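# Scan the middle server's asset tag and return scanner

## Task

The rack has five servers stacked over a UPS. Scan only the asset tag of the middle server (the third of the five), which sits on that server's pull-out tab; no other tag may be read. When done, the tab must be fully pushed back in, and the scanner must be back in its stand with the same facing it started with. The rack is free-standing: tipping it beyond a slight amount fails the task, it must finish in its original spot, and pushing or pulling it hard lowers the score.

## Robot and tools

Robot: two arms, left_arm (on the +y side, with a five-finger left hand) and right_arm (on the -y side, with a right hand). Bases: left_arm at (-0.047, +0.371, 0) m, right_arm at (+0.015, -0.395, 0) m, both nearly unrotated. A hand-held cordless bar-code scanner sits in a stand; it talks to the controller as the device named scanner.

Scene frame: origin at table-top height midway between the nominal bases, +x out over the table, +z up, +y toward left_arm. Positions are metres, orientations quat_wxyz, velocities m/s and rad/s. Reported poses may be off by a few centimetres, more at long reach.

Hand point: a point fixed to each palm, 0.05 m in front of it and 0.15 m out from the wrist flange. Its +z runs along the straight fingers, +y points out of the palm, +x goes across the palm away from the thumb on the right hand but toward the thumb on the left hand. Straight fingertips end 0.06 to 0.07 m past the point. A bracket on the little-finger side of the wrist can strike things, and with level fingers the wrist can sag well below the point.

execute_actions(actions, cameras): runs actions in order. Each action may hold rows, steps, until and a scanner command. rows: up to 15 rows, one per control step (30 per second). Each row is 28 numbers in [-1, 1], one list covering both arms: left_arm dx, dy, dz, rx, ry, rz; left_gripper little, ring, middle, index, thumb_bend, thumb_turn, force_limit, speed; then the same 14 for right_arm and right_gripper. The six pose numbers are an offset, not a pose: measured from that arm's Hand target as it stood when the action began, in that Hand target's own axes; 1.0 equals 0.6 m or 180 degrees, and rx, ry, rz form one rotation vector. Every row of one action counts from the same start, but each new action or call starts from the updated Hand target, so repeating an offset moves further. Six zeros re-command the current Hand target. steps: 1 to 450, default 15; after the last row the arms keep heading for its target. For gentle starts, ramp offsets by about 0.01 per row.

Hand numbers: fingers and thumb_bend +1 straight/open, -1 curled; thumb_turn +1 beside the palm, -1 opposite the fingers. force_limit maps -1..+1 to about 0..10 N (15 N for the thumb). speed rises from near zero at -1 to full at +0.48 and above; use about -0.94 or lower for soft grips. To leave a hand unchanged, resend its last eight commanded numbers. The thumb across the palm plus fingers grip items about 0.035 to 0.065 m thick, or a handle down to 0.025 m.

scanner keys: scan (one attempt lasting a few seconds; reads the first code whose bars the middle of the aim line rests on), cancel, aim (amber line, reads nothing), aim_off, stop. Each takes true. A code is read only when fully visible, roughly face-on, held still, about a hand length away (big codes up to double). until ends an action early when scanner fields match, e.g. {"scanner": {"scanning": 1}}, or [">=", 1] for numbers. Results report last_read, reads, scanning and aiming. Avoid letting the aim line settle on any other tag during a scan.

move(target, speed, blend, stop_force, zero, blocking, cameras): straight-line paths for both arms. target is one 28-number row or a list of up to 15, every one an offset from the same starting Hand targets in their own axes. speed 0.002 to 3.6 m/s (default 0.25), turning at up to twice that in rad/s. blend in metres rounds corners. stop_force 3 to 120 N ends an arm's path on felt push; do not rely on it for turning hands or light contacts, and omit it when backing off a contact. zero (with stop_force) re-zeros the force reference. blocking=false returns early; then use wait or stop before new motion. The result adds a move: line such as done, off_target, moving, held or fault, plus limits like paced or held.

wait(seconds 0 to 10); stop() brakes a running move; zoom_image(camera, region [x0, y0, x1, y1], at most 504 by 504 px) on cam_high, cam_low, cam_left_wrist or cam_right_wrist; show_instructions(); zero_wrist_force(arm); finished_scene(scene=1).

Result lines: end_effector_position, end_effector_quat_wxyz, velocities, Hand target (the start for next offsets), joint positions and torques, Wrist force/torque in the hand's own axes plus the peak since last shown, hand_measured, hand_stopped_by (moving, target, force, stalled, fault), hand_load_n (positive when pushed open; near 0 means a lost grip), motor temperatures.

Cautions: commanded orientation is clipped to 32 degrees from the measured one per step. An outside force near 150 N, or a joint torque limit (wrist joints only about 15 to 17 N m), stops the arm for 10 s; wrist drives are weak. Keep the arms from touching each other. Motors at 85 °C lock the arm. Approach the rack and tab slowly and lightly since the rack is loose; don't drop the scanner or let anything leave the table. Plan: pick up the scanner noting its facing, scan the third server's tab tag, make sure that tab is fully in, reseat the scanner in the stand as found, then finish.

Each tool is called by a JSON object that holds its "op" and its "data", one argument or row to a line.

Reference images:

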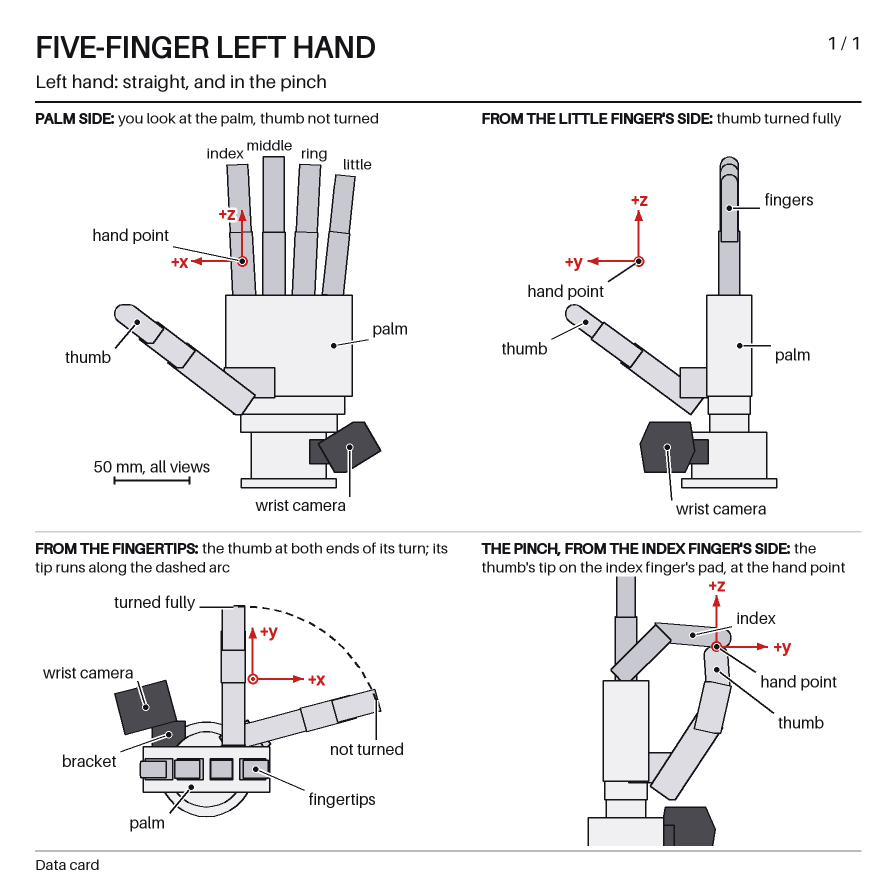

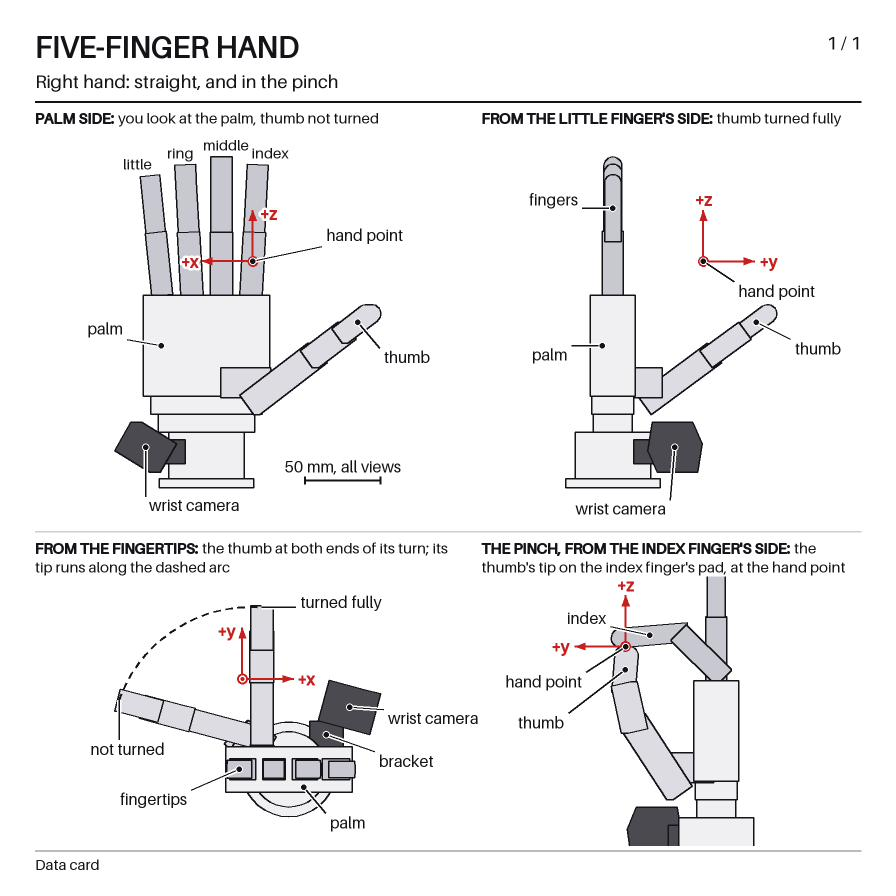

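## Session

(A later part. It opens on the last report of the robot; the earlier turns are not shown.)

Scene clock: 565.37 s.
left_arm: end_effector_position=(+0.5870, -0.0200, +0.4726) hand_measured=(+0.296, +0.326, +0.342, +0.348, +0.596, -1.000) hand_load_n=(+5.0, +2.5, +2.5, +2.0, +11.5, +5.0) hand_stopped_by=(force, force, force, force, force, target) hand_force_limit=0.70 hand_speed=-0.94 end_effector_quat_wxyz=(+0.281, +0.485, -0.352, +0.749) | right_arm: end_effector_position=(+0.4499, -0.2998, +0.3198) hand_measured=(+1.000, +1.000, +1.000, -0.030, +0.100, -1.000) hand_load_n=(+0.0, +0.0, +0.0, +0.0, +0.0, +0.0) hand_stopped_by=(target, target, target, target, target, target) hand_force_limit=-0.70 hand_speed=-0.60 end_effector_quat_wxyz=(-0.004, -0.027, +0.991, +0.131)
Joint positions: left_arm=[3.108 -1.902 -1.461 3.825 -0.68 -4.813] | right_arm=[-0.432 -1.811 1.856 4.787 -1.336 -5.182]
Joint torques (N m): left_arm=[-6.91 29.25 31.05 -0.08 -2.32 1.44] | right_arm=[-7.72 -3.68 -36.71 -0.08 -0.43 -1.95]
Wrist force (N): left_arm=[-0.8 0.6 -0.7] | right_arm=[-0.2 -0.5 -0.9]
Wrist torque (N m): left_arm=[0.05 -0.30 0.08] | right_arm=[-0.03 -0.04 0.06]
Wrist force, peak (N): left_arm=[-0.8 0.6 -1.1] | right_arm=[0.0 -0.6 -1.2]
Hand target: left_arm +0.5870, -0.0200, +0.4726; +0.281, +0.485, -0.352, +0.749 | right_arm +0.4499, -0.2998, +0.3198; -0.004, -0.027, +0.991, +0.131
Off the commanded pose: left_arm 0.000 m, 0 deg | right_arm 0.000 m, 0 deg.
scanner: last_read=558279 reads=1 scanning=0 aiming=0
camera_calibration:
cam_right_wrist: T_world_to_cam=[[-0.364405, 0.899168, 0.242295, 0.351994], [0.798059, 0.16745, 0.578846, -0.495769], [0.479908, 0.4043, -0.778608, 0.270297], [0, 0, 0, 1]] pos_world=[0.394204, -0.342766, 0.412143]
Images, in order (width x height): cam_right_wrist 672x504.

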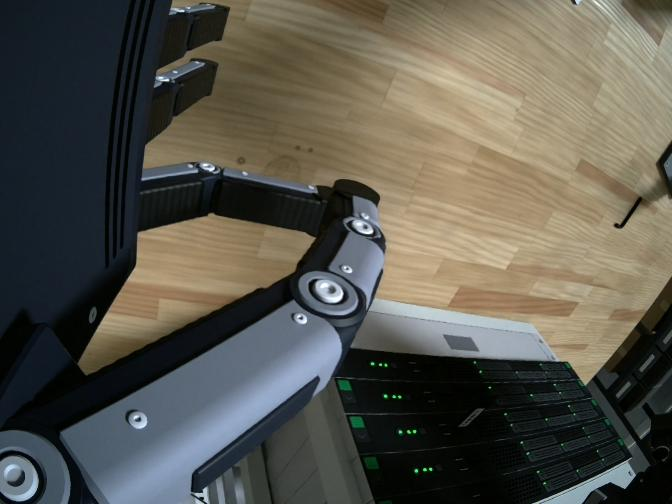

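{"op": "move", "data": {
  "target": [
    [0.1118,-0.0195,-0.2238,-0.0260,-0.0785,0.0603,-0.3,-0.3,-0.3,-0.3,-0.4,-1,0.7,-0.94, 0,0,0,0,0,0,1,1,1,-0.03,-0.3,-1,-0.7,-0.6],
    [0.1463,-0.0278,-0.4637,-0.0781,-0.2355,0.1808,-0.3,-0.3,-0.3,-0.3,-0.4,-1,0.7,-0.94, -0.0962,0.2247,0.0427,-0.0002,-0.0713,0.2620,1,1,1,-0.03,-0.3,-1,-0.7,-0.6],
    [0.1573,-0.0670,-0.8910,-0.1302,-0.3925,0.3013,-0.3,-0.3,-0.3,-0.3,-0.4,-1,0.7,-0.94, -0.2499,0.4083,0.1957,-0.0004,-0.1426,0.5241,1,1,1,-0.03,-0.3,-1,-0.7,-0.6],
    [0.0823,-0.0567,-0.9604,-0.1302,-0.3925,0.3013,-0.3,-0.3,-0.3,-0.3,-0.4,-1,0.7,-0.94, -0.2953,0.3980,0.2050,-0.0004,-0.1426,0.5241,1,1,1,-0.03,-0.3,-1,-0.7,-0.6]
  ],
  "blend": [0.03,0.03,0.02,0],
  "speed": [0.2,0.22,0.22,0.12],
  "cameras": ["all"]
}}

Scene clock: 586.80 s.
left_arm: end_effector_position=(+0.2899, +0.4656, +0.3653) hand_measured=(+0.296, +0.326, +0.342, +0.348, +0.596, -1.000) hand_load_n=(+4.5, +2.5, +2.0, +2.5, +11.0, +5.5) hand_stopped_by=(force, force, force, force, force, target) hand_force_limit=0.70 hand_speed=-0.94 end_effector_quat_wxyz=(+0.228, -0.550, +0.743, -0.307) | right_arm: end_effector_position=(+0.6121, -0.0278, +0.2629) hand_measured=(+1.000, +1.000, +1.000, -0.030, -0.300, -1.000) hand_load_n=(+0.0, +0.0, +0.5, +0.0, +0.0, +0.0) hand_stopped_by=(target, target, target, target, target, target) hand_force_limit=-0.70 hand_speed=-0.60 end_effector_quat_wxyz=(+0.098, +0.728, +0.672, +0.089)
Joint positions: left_arm=[4.306 -1.438 -1.67 1.658 -0.794 -1.739] | right_arm=[0.463 -1.245 1.499 4.235 -1.715 -2.583]
Joint torques (N m): left_arm=[5.91 6.79 11.37 0.5 2.86 1.6] | right_arm=[-7.81 -25.54 -36.94 -4.59 1.17 -1.74]
Wrist force (N): left_arm=[0.2 2.4 2.6] | right_arm=[-0.2 -0.9 -0.7]
Wrist torque (N m): left_arm=[0.11 0.12 -0.20] | right_arm=[-0.09 -0.04 -0.09]
Wrist force, peak (N): left_arm=[-0.1 3.4 2.8] | right_arm=[-0.3 -1.3 -0.9]
Hand target: left_arm +0.2899, +0.4657, +0.3652; +0.228, -0.550, +0.743, -0.307 | right_arm +0.6122, -0.0278, +0.2629; +0.098, +0.728, +0.672, +0.089
Off the commanded pose: left_arm 0.000 m, 0 deg | right_arm 0.000 m, 0 deg.
scanner: last_read=558279 reads=1 scanning=0 aiming=0
move: done; blend cut to 0 m at target 1
camera_calibration:
cam_left_wrist: T_world_to_cam=[[0.547031, -0.441642, 0.711133, -0.218164], [-0.734355, -0.66097, 0.154406, 0.46928], [0.401845, -0.606689, -0.685893, 0.535428], [0, 0, 0, 1]] pos_world=[0.248802, 0.538668, 0.449931]
cam_right_wrist: T_world_to_cam=[[0.939804, 0.24037, 0.242881, -0.636471], [0.0571459, -0.811316, 0.581808, -0.212305], [0.336902, -0.532906, -0.776214, 0.0989916], [0, 0, 0, 1]] pos_world=[0.57694, 0.0334956, 0.354946]

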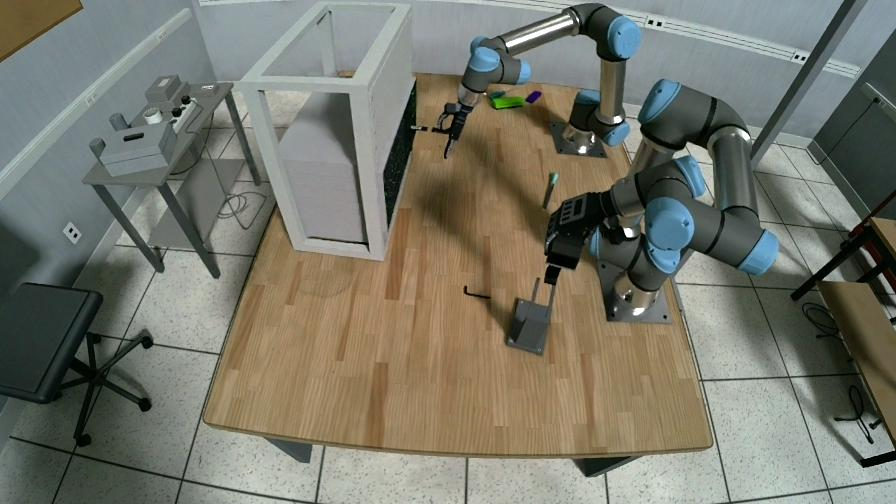

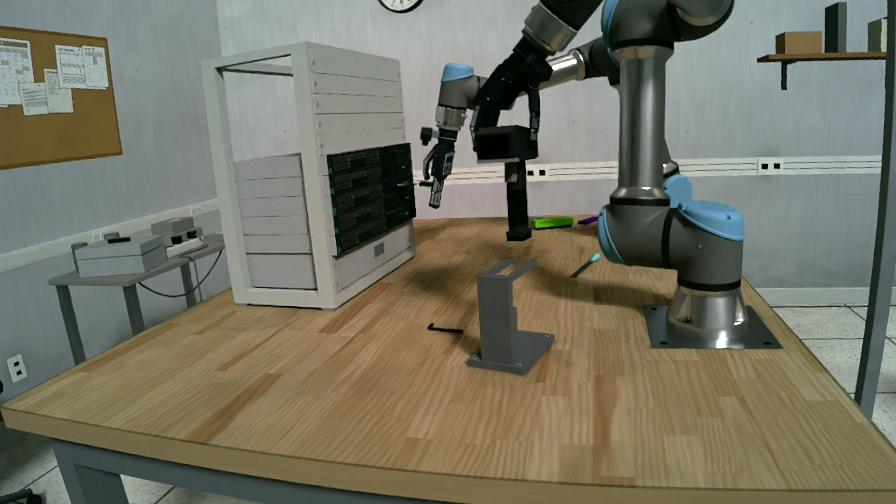

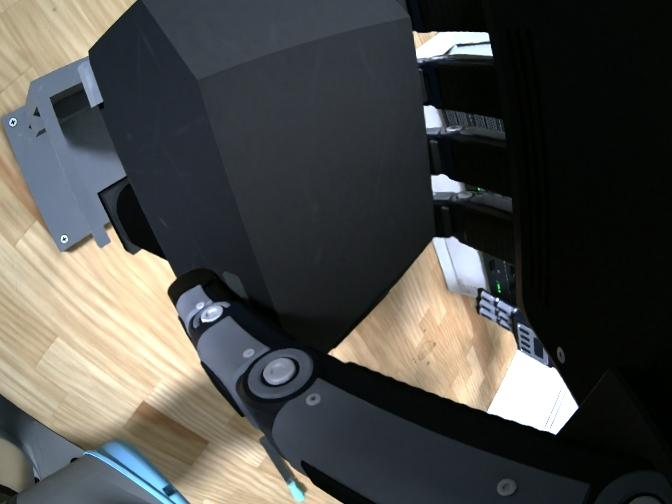

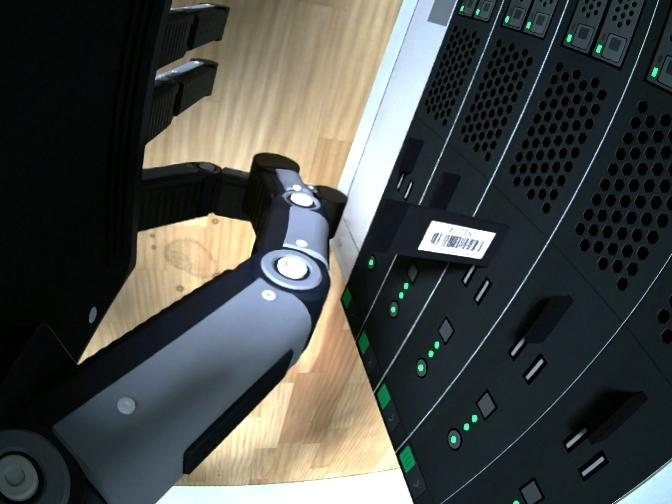

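{"op": "zoom_image", "data": {
  "camera": "cam_right_wrist",
  "region": [240, 140, 460, 300]
}}

{"op": "zoom_image", "data": {
  "camera": "cam_high",
  "region": [470, 180, 630, 380]
}}

{"op": "zoom_image", "data": {
  "camera": "cam_low",
  "region": [420, 80, 620, 400]
}}

Scaled by 2.291 from the camera's 672x504 image, which has a finer 960x720 frame.

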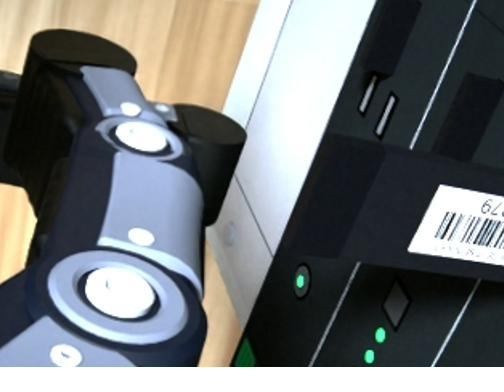

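Scaled by 2.520 from the camera's 896x504 image, which has a finer 1280x720 frame.

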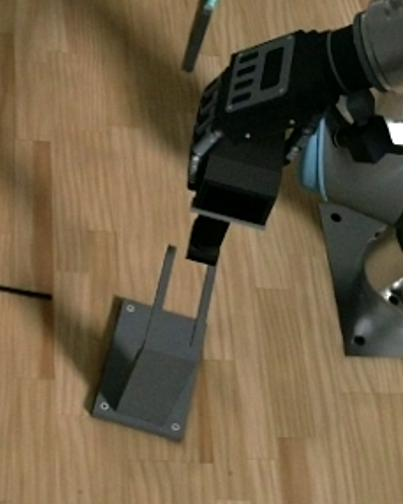

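Scaled by 1.575 from the camera's 896x504 image, which has a finer 1280x720 frame.

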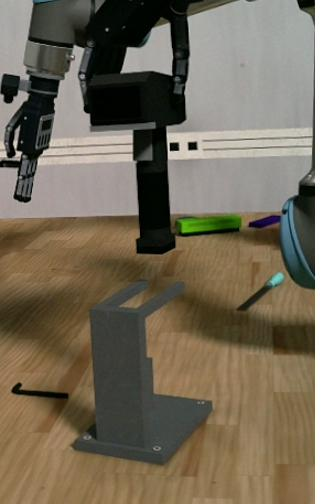

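{"op": "move", "data": {
  "target": [-0.0005,0.1647,0.1657,0,0,0,-0.3,-0.3,-0.3,-0.3,-0.4,-1,0.7,-0.94, -0.0025,0.1078,0.0294,0,0,0,1,1,1,-0.03,-0.3,-1,-0.7,-0.6],
  "speed": [0.06],
  "stop_force": 8,
  "cameras": ["cam_left_wrist", "cam_right_wrist", "cam_high", "cam_low"]
}}

Scene clock: 594.67 s.
left_arm: end_effector_position=(+0.2898, +0.4657, +0.3268) hand_measured=(+0.296, +0.326, +0.342, +0.348, +0.596, -1.000) hand_load_n=(+3.5, +1.5, +1.5, +3.5, +9.5, +3.5) hand_stopped_by=(force, force, force, force, force, target) hand_force_limit=0.70 hand_speed=-0.94 end_effector_quat_wxyz=(+0.228, -0.550, +0.743, -0.307) | right_arm: end_effector_position=(+0.6759, -0.0344, +0.2628) hand_measured=(+1.000, +1.000, +1.000, -0.030, -0.300, -1.000) hand_load_n=(+0.0, +0.5, +0.0, -0.5, +0.0, +0.0) hand_stopped_by=(target, target, target, target, target, target) hand_force_limit=-0.70 hand_speed=-0.60 end_effector_quat_wxyz=(+0.098, +0.728, +0.672, +0.089)
Joint positions: left_arm=[4.306 -1.44 -1.766 1.756 -0.794 -1.739] | right_arm=[0.409 -1.136 1.347 4.271 -1.703 -2.636]
Joint torques (N m): left_arm=[2.3 18.41 26.63 -5.4 0.29 -0.12] | right_arm=[9.3 -45.9 -9.45 -4.17 -0.81 1.1]
Wrist force (N): left_arm=[0.3 2.3 2.4] | right_arm=[-3.1 -4.0 -2.6]
Wrist torque (N m): left_arm=[0.13 0.09 -0.05] | right_arm=[-0.08 -0.11 0.04]
Wrist force, peak (N): left_arm=[-2.2 -9.6 -4.9] | right_arm=[-7.7 -19.2 -9.3]
Hand target: left_arm +0.2898, +0.4657, +0.3268; +0.228, -0.550, +0.743, -0.307 (not the last commanded pose) | right_arm +0.6759, -0.0344, +0.2628; +0.098, +0.728, +0.672, +0.089 (not the last commanded pose)
Off the commanded pose: left_arm 0.102 m, 0 deg | right_arm 0.003 m, 0 deg.
scanner: last_read=558279 reads=1 scanning=0 aiming=0
move: contact (left_arm, right_arm)
camera_calibration:
cam_left_wrist: T_world_to_cam=[[0.547039, -0.441655, 0.711118, -0.190731], [-0.734468, -0.6608, 0.154597, 0.47515], [0.401628, -0.606864, -0.685865, 0.509219], [0, 0, 0, 1]] pos_world=[0.248802, 0.538769, 0.411431]
cam_right_wrist: T_world_to_cam=[[0.939796, 0.240383, 0.242899, -0.694727], [0.0571264, -0.811284, 0.581854, -0.221246], [0.336928, -0.532948, -0.776174, 0.0739063], [0, 0, 0, 1]] pos_world=[0.64064, 0.0268955, 0.354846]

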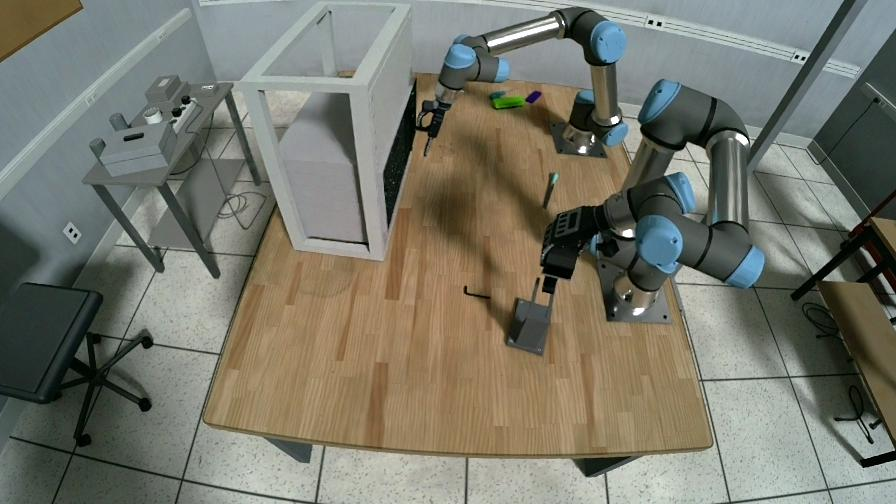

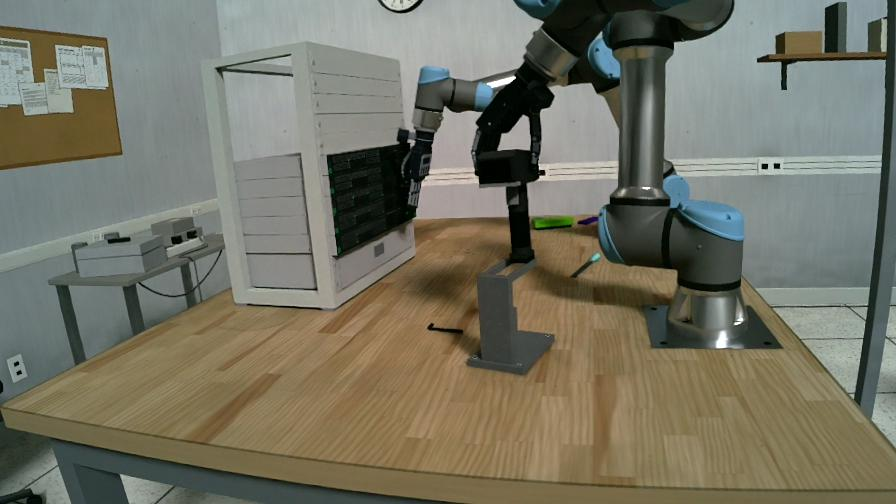

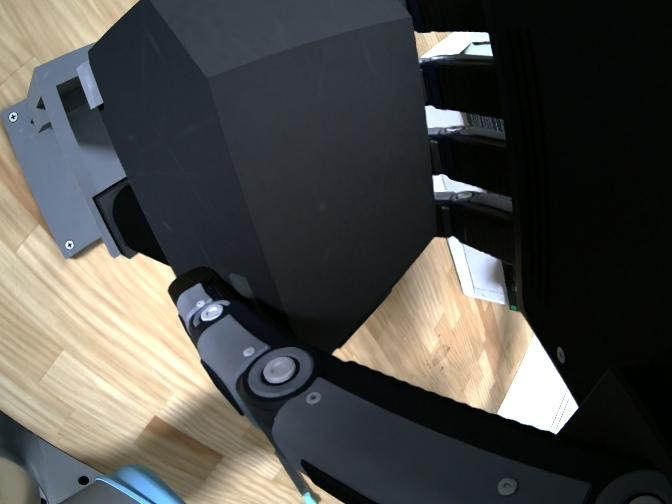

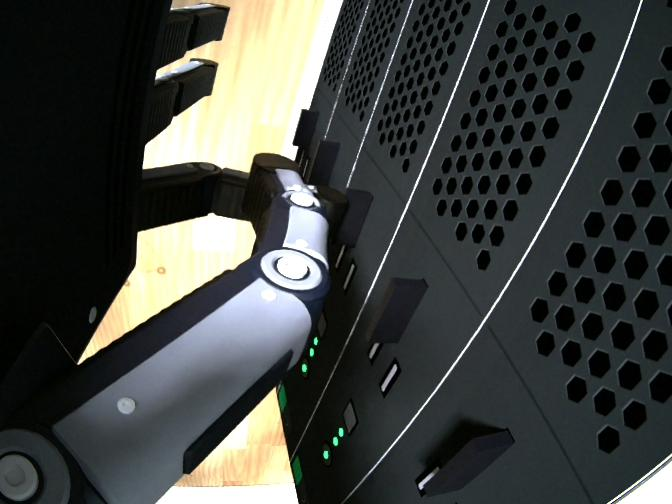

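{"op": "zoom_image", "data": {
  "camera": "cam_low",
  "region": [450, 140, 590, 300]
}}

{"op": "zoom_image", "data": {
  "camera": "cam_high",
  "region": [490, 200, 610, 370]
}}

{"op": "zoom_image", "data": {
  "camera": "cam_left_wrist",
  "region": [0, 20, 220, 290]
}}

{"op": "zoom_image", "data": {
  "camera": "cam_right_wrist",
  "region": [240, 90, 520, 370]
}}

Scaled by 3.150 from the camera's 896x504 image, which has a finer 1280x720 frame.

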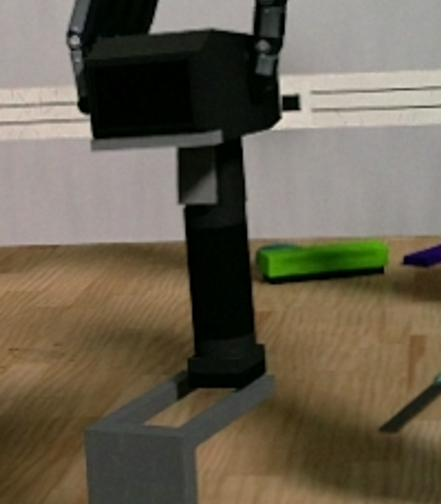

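Scaled by 2.965 from the camera's 896x504 image, which has a finer 1280x720 frame.

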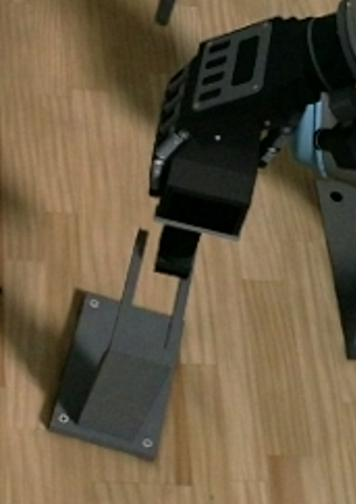

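Scaled by 1.867 from the camera's 672x504 image, which has a finer 960x720 frame.

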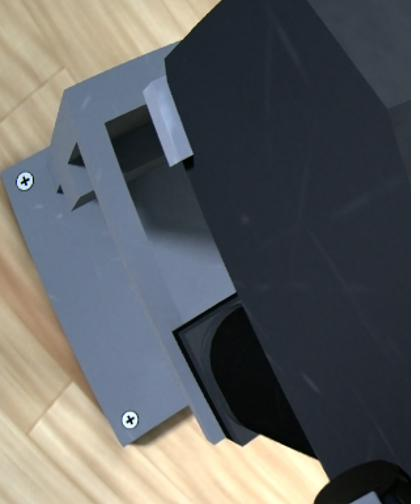

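Scaled by 1.800 from the camera's 672x504 image, which has a finer 960x720 frame.

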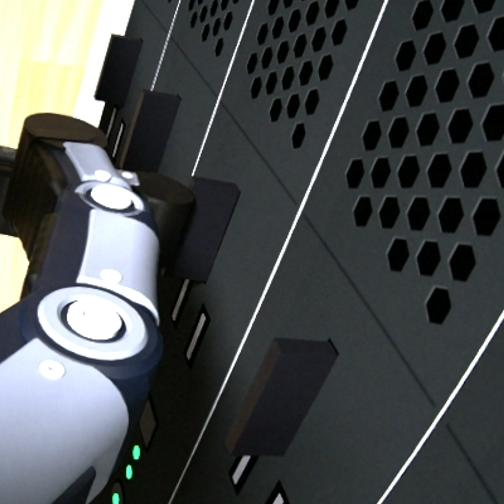

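{"op": "zoom_image", "data": {
  "camera": "cam_left_wrist",
  "region": [30, 130, 190, 290]
}}

{"op": "zoom_image", "data": {
  "camera": "cam_low",
  "region": [470, 230, 550, 290]
}}

Scaled by 3.150 from the camera's 672x504 image, which has a finer 960x720 frame.

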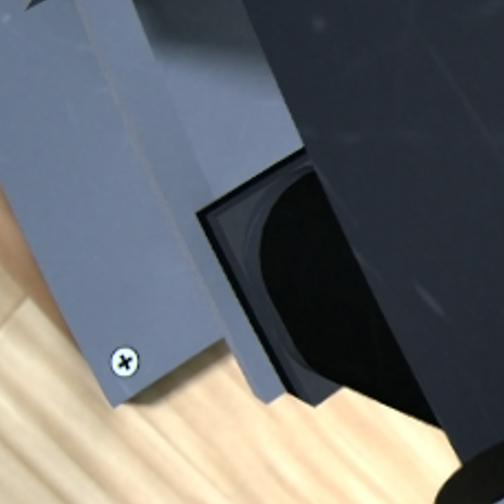

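Scaled by 6.300 from the camera's 896x504 image, which has a finer 1280x720 frame.

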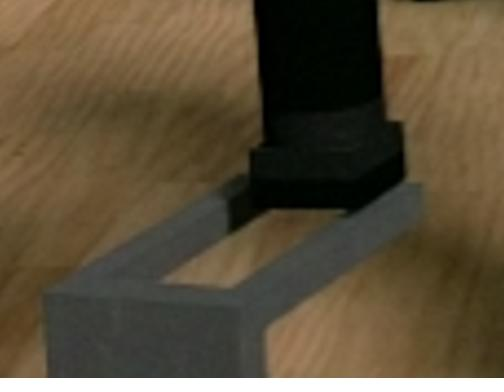

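{"op": "move", "data": {
  "target": [0,-0.0236,-0.0236,0,0,0,-0.3,-0.3,-0.3,-0.3,-0.4,-1,0.7,-0.94, 0.0022,-0.0964,-0.0262,0,0,0,1,1,1,-0.03,-0.3,-1,-0.7,-0.6],
  "speed": [0.06],
  "cameras": ["cam_left_wrist", "cam_right_wrist", "cam_high", "cam_low"]
}}

{"op": "zoom_image", "data": {
  "camera": "cam_left_wrist",
  "region": [0, 20, 220, 290]
}}

{"op": "zoom_image", "data": {
  "camera": "cam_low",
  "region": [460, 120, 580, 300]
}}

{"op": "zoom_image", "data": {
  "camera": "cam_high",
  "region": [500, 220, 580, 370]
}}

{"op": "zoom_image", "data": {
  "camera": "cam_right_wrist",
  "region": [300, 40, 672, 450]
}}

Scene clock: 603.53 s.
left_arm: end_effector_position=(+0.2899, +0.4657, +0.3468) hand_measured=(+0.296, +0.326, +0.342, +0.348, +0.596, -1.000) hand_load_n=(+4.0, +1.0, +1.5, +3.5, +9.5, +3.5) hand_stopped_by=(force, force, force, force, force, target) hand_force_limit=0.70 hand_speed=-0.94 end_effector_quat_wxyz=(+0.228, -0.550, +0.743, -0.307) | right_arm: end_effector_position=(+0.6163, -0.0283, +0.2628) hand_measured=(+1.000, +1.000, +1.000, -0.030, -0.300, -1.000) hand_load_n=(+0.0, +0.0, +0.0, +0.5, +0.0, +0.0) hand_stopped_by=(target, target, target, target, target, target) hand_force_limit=-0.70 hand_speed=-0.60 end_effector_quat_wxyz=(+0.098, +0.728, +0.672, +0.089)
Joint positions: left_arm=[4.306 -1.438 -1.717 1.705 -0.794 -1.739] | right_arm=[0.459 -1.238 1.49 4.237 -1.714 -2.587]
Joint torques (N m): left_arm=[-4.29 17.53 26.88 -5.47 0.33 -0.72] | right_arm=[8 -42.4 -8.97 -4.97 -1.55 1.68]
Wrist force (N): left_arm=[0.7 2.4 2.3] | right_arm=[-0.1 -1.0 -0.5]
Wrist torque (N m): left_arm=[0.13 0.03 -0.02] | right_arm=[-0.12 -0.07 -0.08]
Wrist force, peak (N): left_arm=[0.6 2.8 2.3] | right_arm=[-3.5 -4.0 -3.3]
Hand target: left_arm +0.2899, +0.4657, +0.3468; +0.228, -0.550, +0.743, -0.307 | right_arm +0.6162, -0.0283, +0.2628; +0.098, +0.728, +0.672, +0.089
Off the commanded pose: left_arm 0.000 m, 0 deg | right_arm 0.000 m, 0 deg.
scanner: last_read=558279 reads=1 scanning=0 aiming=0
move: done
camera_calibration:
cam_left_wrist: T_world_to_cam=[[0.547039, -0.441655, 0.711118, -0.204997], [-0.734468, -0.6608, 0.154597, 0.471992], [0.401628, -0.606864, -0.685865, 0.522876], [0, 0, 0, 1]] pos_world=[0.248802, 0.538669, 0.431431]
cam_right_wrist: T_world_to_cam=[[0.939804, 0.24037, 0.242881, -0.640274], [0.0571459, -0.811316, 0.581808, -0.212892], [0.336902, -0.532906, -0.776214, 0.0972325], [0, 0, 0, 1]] pos_world=[0.58114, 0.0329956, 0.354846]

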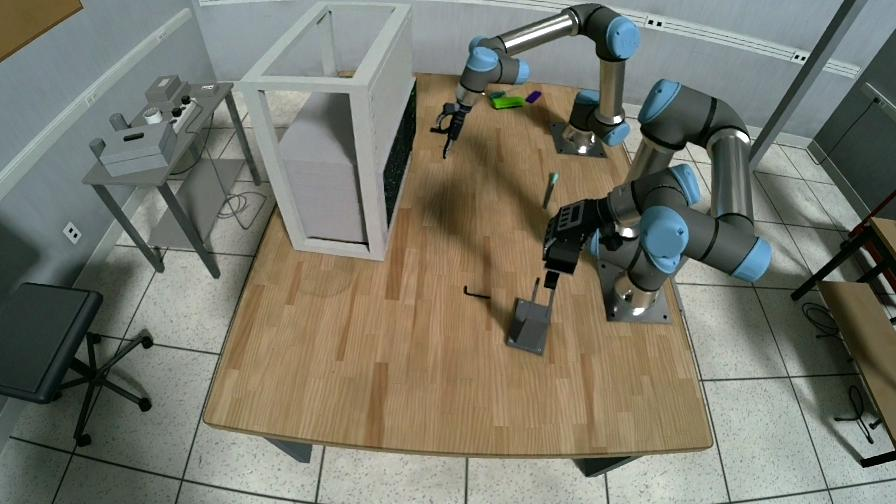

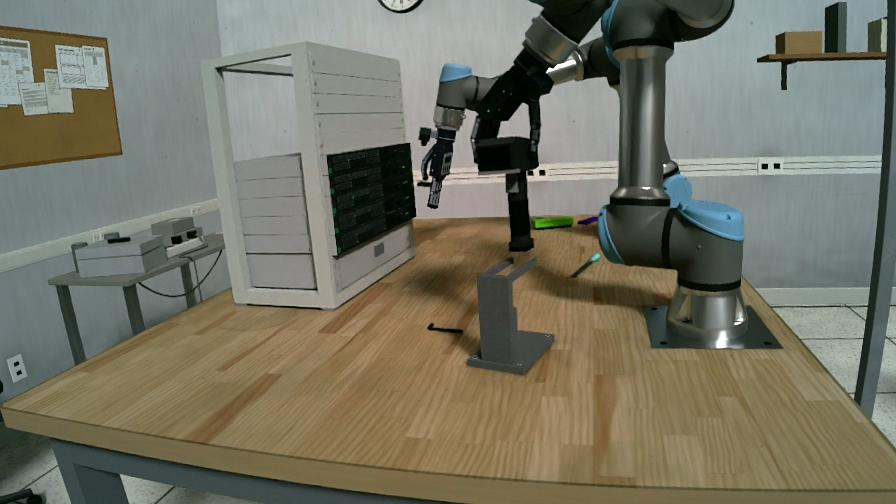

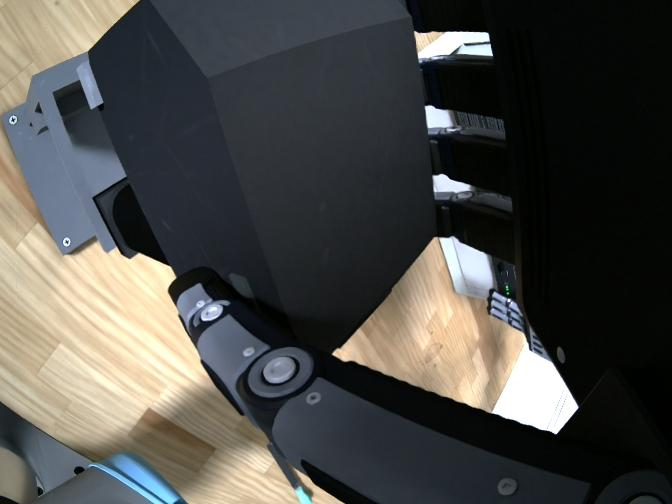

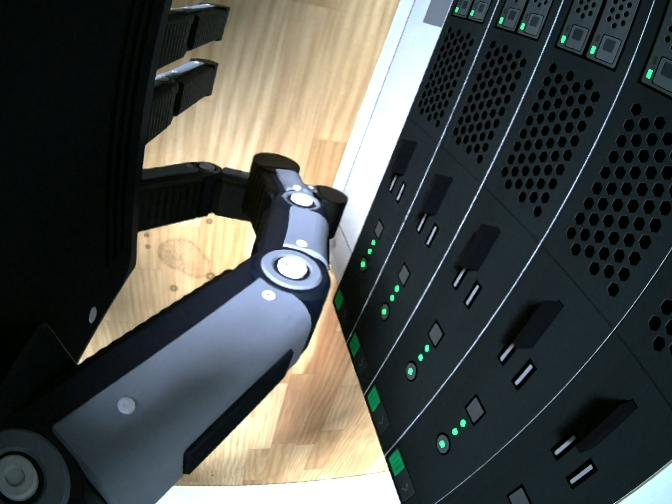

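Scaled by 1.867 from the camera's 672x504 image, which has a finer 960x720 frame.

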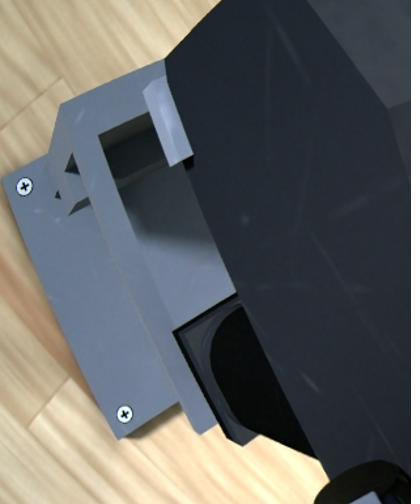

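Scaled by 2.800 from the camera's 896x504 image, which has a finer 1280x720 frame.

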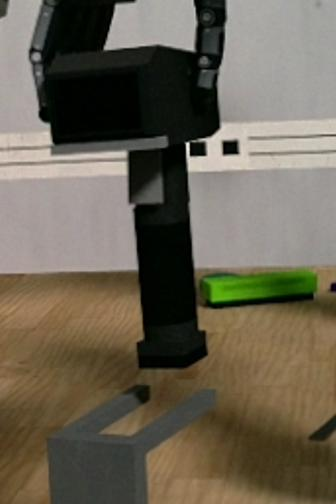

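Scaled by 3.360 from the camera's 896x504 image, which has a finer 1280x720 frame.

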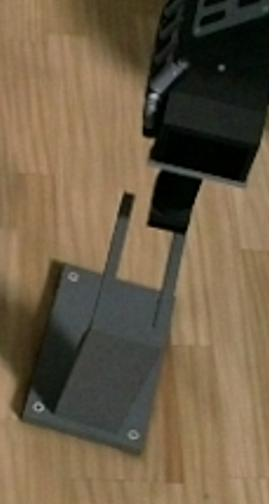

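Scaled by 1.229 from the camera's 672x504 image, which has a finer 960x720 frame.

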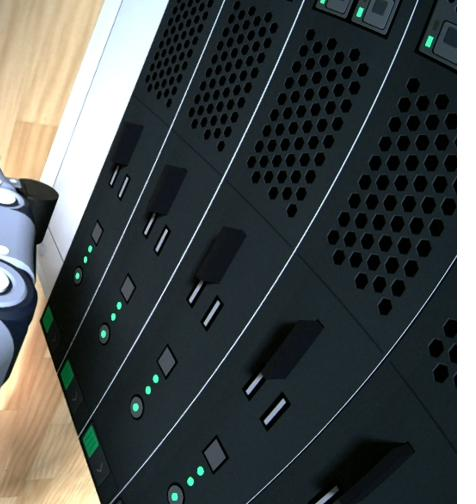

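{"op": "zoom_image", "data": {
  "camera": "cam_left_wrist",
  "region": [20, 50, 150, 180]
}}

{"op": "zoom_image", "data": {
  "camera": "cam_left_wrist",
  "region": [50, 160, 160, 270]
}}

Scaled by 3.877 from the camera's 672x504 image, which has a finer 960x720 frame.

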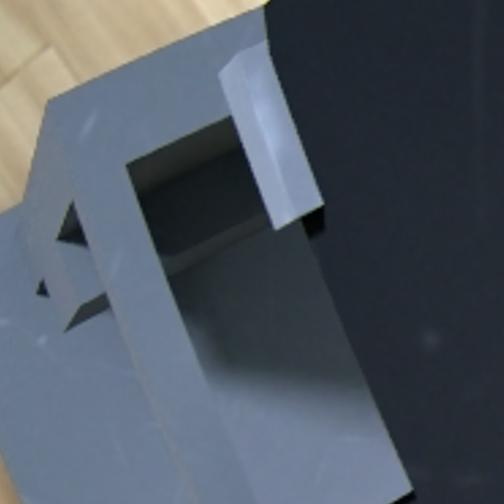

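Scaled by 4.582 from the camera's 672x504 image, which has a finer 960x720 frame.

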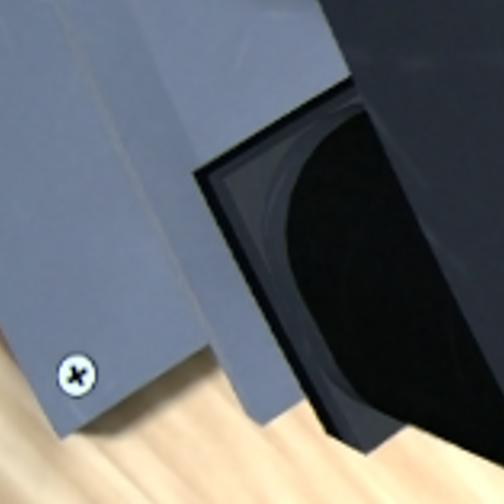

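{"op": "zoom_image", "data": {
  "camera": "cam_low",
  "region": [470, 225, 550, 295]
}}

{"op": "zoom_image", "data": {
  "camera": "cam_high",
  "region": [520, 250, 580, 330]
}}

Scaled by 6.300 from the camera's 896x504 image, which has a finer 1280x720 frame.

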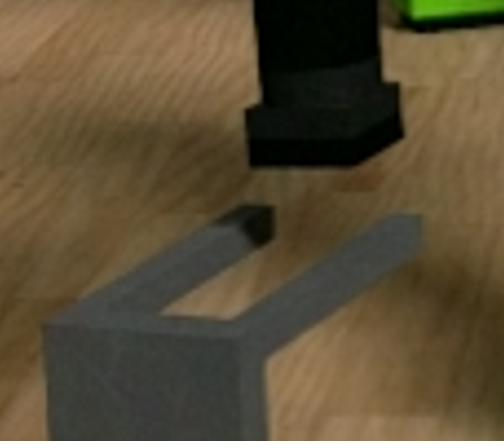

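Scaled by 6.300 from the camera's 896x504 image, which has a finer 1280x720 frame.

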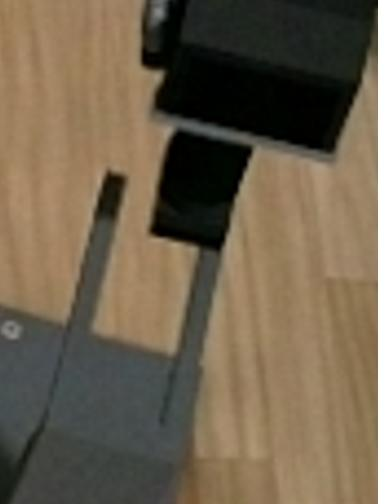

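{"op": "move", "data": {
  "target": [
    [0.0833,0.0510,0.0593,0,0,0,-0.3,-0.3,-0.3,-0.3,-0.4,-1,0.7,-0.94, 0,0,0,0,0,0,1,1,1,-0.03,-0.3,-1,-0.7,-0.6],
    [0.0833,0.1523,0.1607,0,0,0,-0.3,-0.3,-0.3,-0.3,-0.4,-1,0.7,-0.94, 0,0,0,0,0,0,1,1,1,-0.03,-0.3,-1,-0.7,-0.6]
  ],
  "blend": 0.015,
  "speed": [0.12,0.12],
  "cameras": ["cam_left_wrist", "cam_high", "cam_low"]
}}

{"op": "zoom_image", "data": {
  "camera": "cam_left_wrist",
  "region": [0, 0, 240, 240]
}}

{"op": "zoom_image", "data": {
  "camera": "cam_low",
  "region": [460, 200, 580, 360]
}}

{"op": "zoom_image", "data": {
  "camera": "cam_high",
  "region": [500, 230, 600, 350]
}}

Scene clock: 635.73 s.
left_arm: end_effector_position=(+0.2803, +0.4205, +0.3019) hand_measured=(+0.296, +0.326, +0.342, +0.348, +0.622, -1.000) hand_load_n=(+0.5, +1.0, +1.5, +1.5, +31.0, +12.5) hand_stopped_by=(force, force, force, force, force, target) hand_force_limit=0.70 hand_speed=-0.94 end_effector_quat_wxyz=(+0.228, -0.548, +0.743, -0.310) | right_arm: end_effector_position=(+0.6162, -0.0283, +0.2628) hand_measured=(+1.000, +1.000, +1.000, -0.030, -0.300, -1.000) hand_load_n=(+0.0, +0.0, +0.0, +0.0, +0.0, +0.0) hand_stopped_by=(target, target, target, target, target, target) hand_force_limit=-0.70 hand_speed=-0.60 end_effector_quat_wxyz=(+0.098, +0.728, +0.672, +0.089)
Joint positions: left_arm=[4.264 -1.35 -1.896 1.833 -0.793 -1.794] | right_arm=[0.459 -1.238 1.49 4.237 -1.714 -2.587]
Joint torques (N m): left_arm=[-0.53 9.4 15.35 -1.62 0.34 -0.1] | right_arm=[7.71 -42.79 -10.17 -4.79 -1.3 1.19]
Wrist force (N): left_arm=[1.2 -19.8 -14.9] | right_arm=[-0.3 -0.7 -0.7]
Wrist torque (N m): left_arm=[-1.37 -0.40 0.53] | right_arm=[-0.07 -0.03 -0.08]
Wrist force, peak (N): left_arm=[3.5 -102.4 -68.5] | right_arm=[-0.3 -1.1 -1.1]
Hand target: left_arm +0.2803, +0.4205, +0.3019; +0.228, -0.548, +0.743, -0.310 (not the last commanded pose) | right_arm +0.6162, -0.0283, +0.2628; +0.098, +0.728, +0.672, +0.089
Off the commanded pose: left_arm 0.088 m, 0 deg | right_arm 0.000 m, 0 deg.
FORCE FAULT: contact force on the left arm reached its limit, and that arm stopped for 10 seconds. The contact can be on any part of that arm, not only on its tool. That arm's remaining commands of this call were not run. During its stop the left arm's controller moved it back a little. That arm's target is now where it stood when the stop ended, not its last command. That arm accepts commands again.
scanner: last_read=558279 reads=1 scanning=0 aiming=0
move: fault (left_arm); path passed 1 of 2 targets
camera_calibration:
cam_left_wrist: T_world_to_cam=[[0.542128, -0.440776, 0.715412, -0.188095], [-0.737359, -0.65784, 0.153455, 0.442085], [0.402987, -0.610708, -0.681644, 0.468436], [0, 0, 0, 1]] pos_world=[0.239173, 0.49399, 0.386031]
Images, in order (width x height): cam_high 896x504, cam_low 896x504, cam_left_wrist 672x504.

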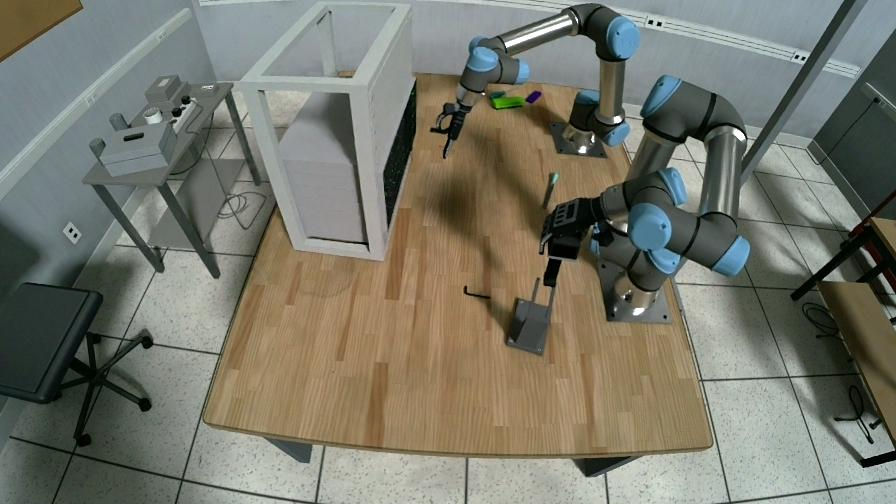

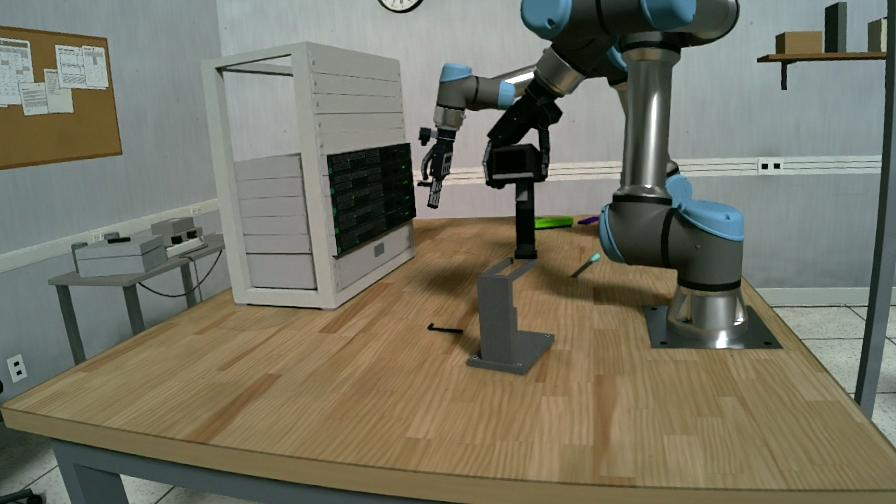

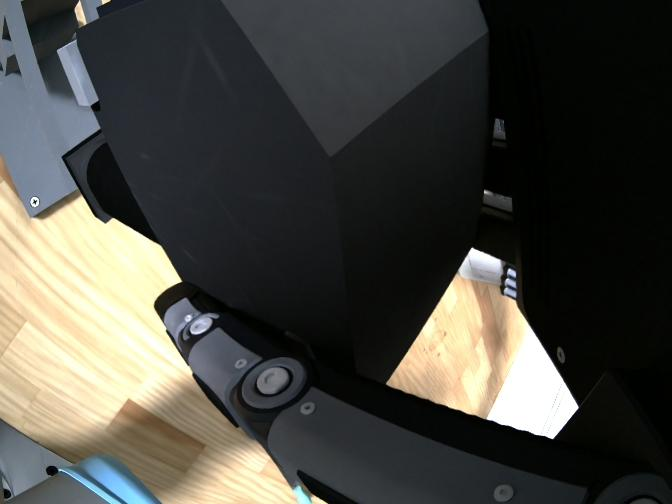

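Scaled by 2.100 from the camera's 672x504 image, which has a finer 960x720 frame.

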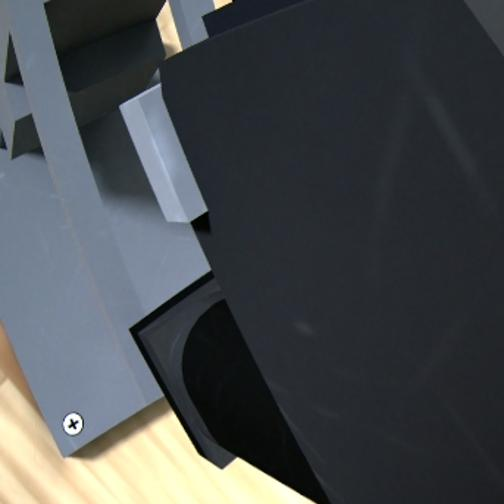

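Scaled by 3.150 from the camera's 896x504 image, which has a finer 1280x720 frame.

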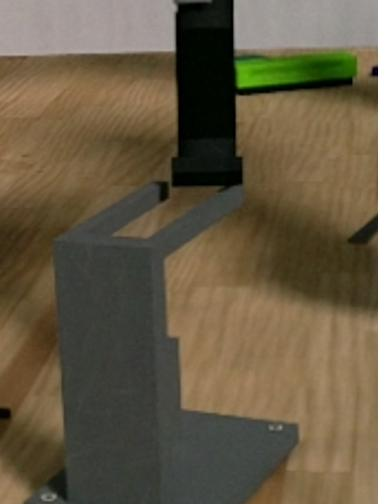

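Scaled by 4.200 from the camera's 896x504 image, which has a finer 1280x720 frame.

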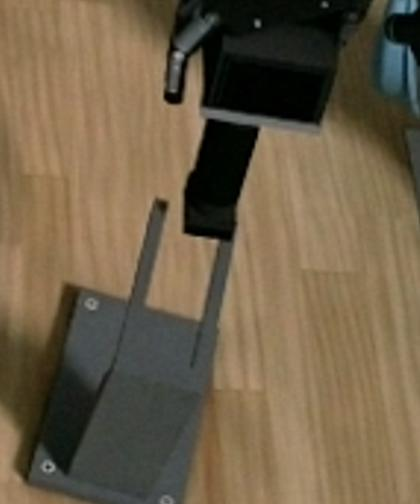

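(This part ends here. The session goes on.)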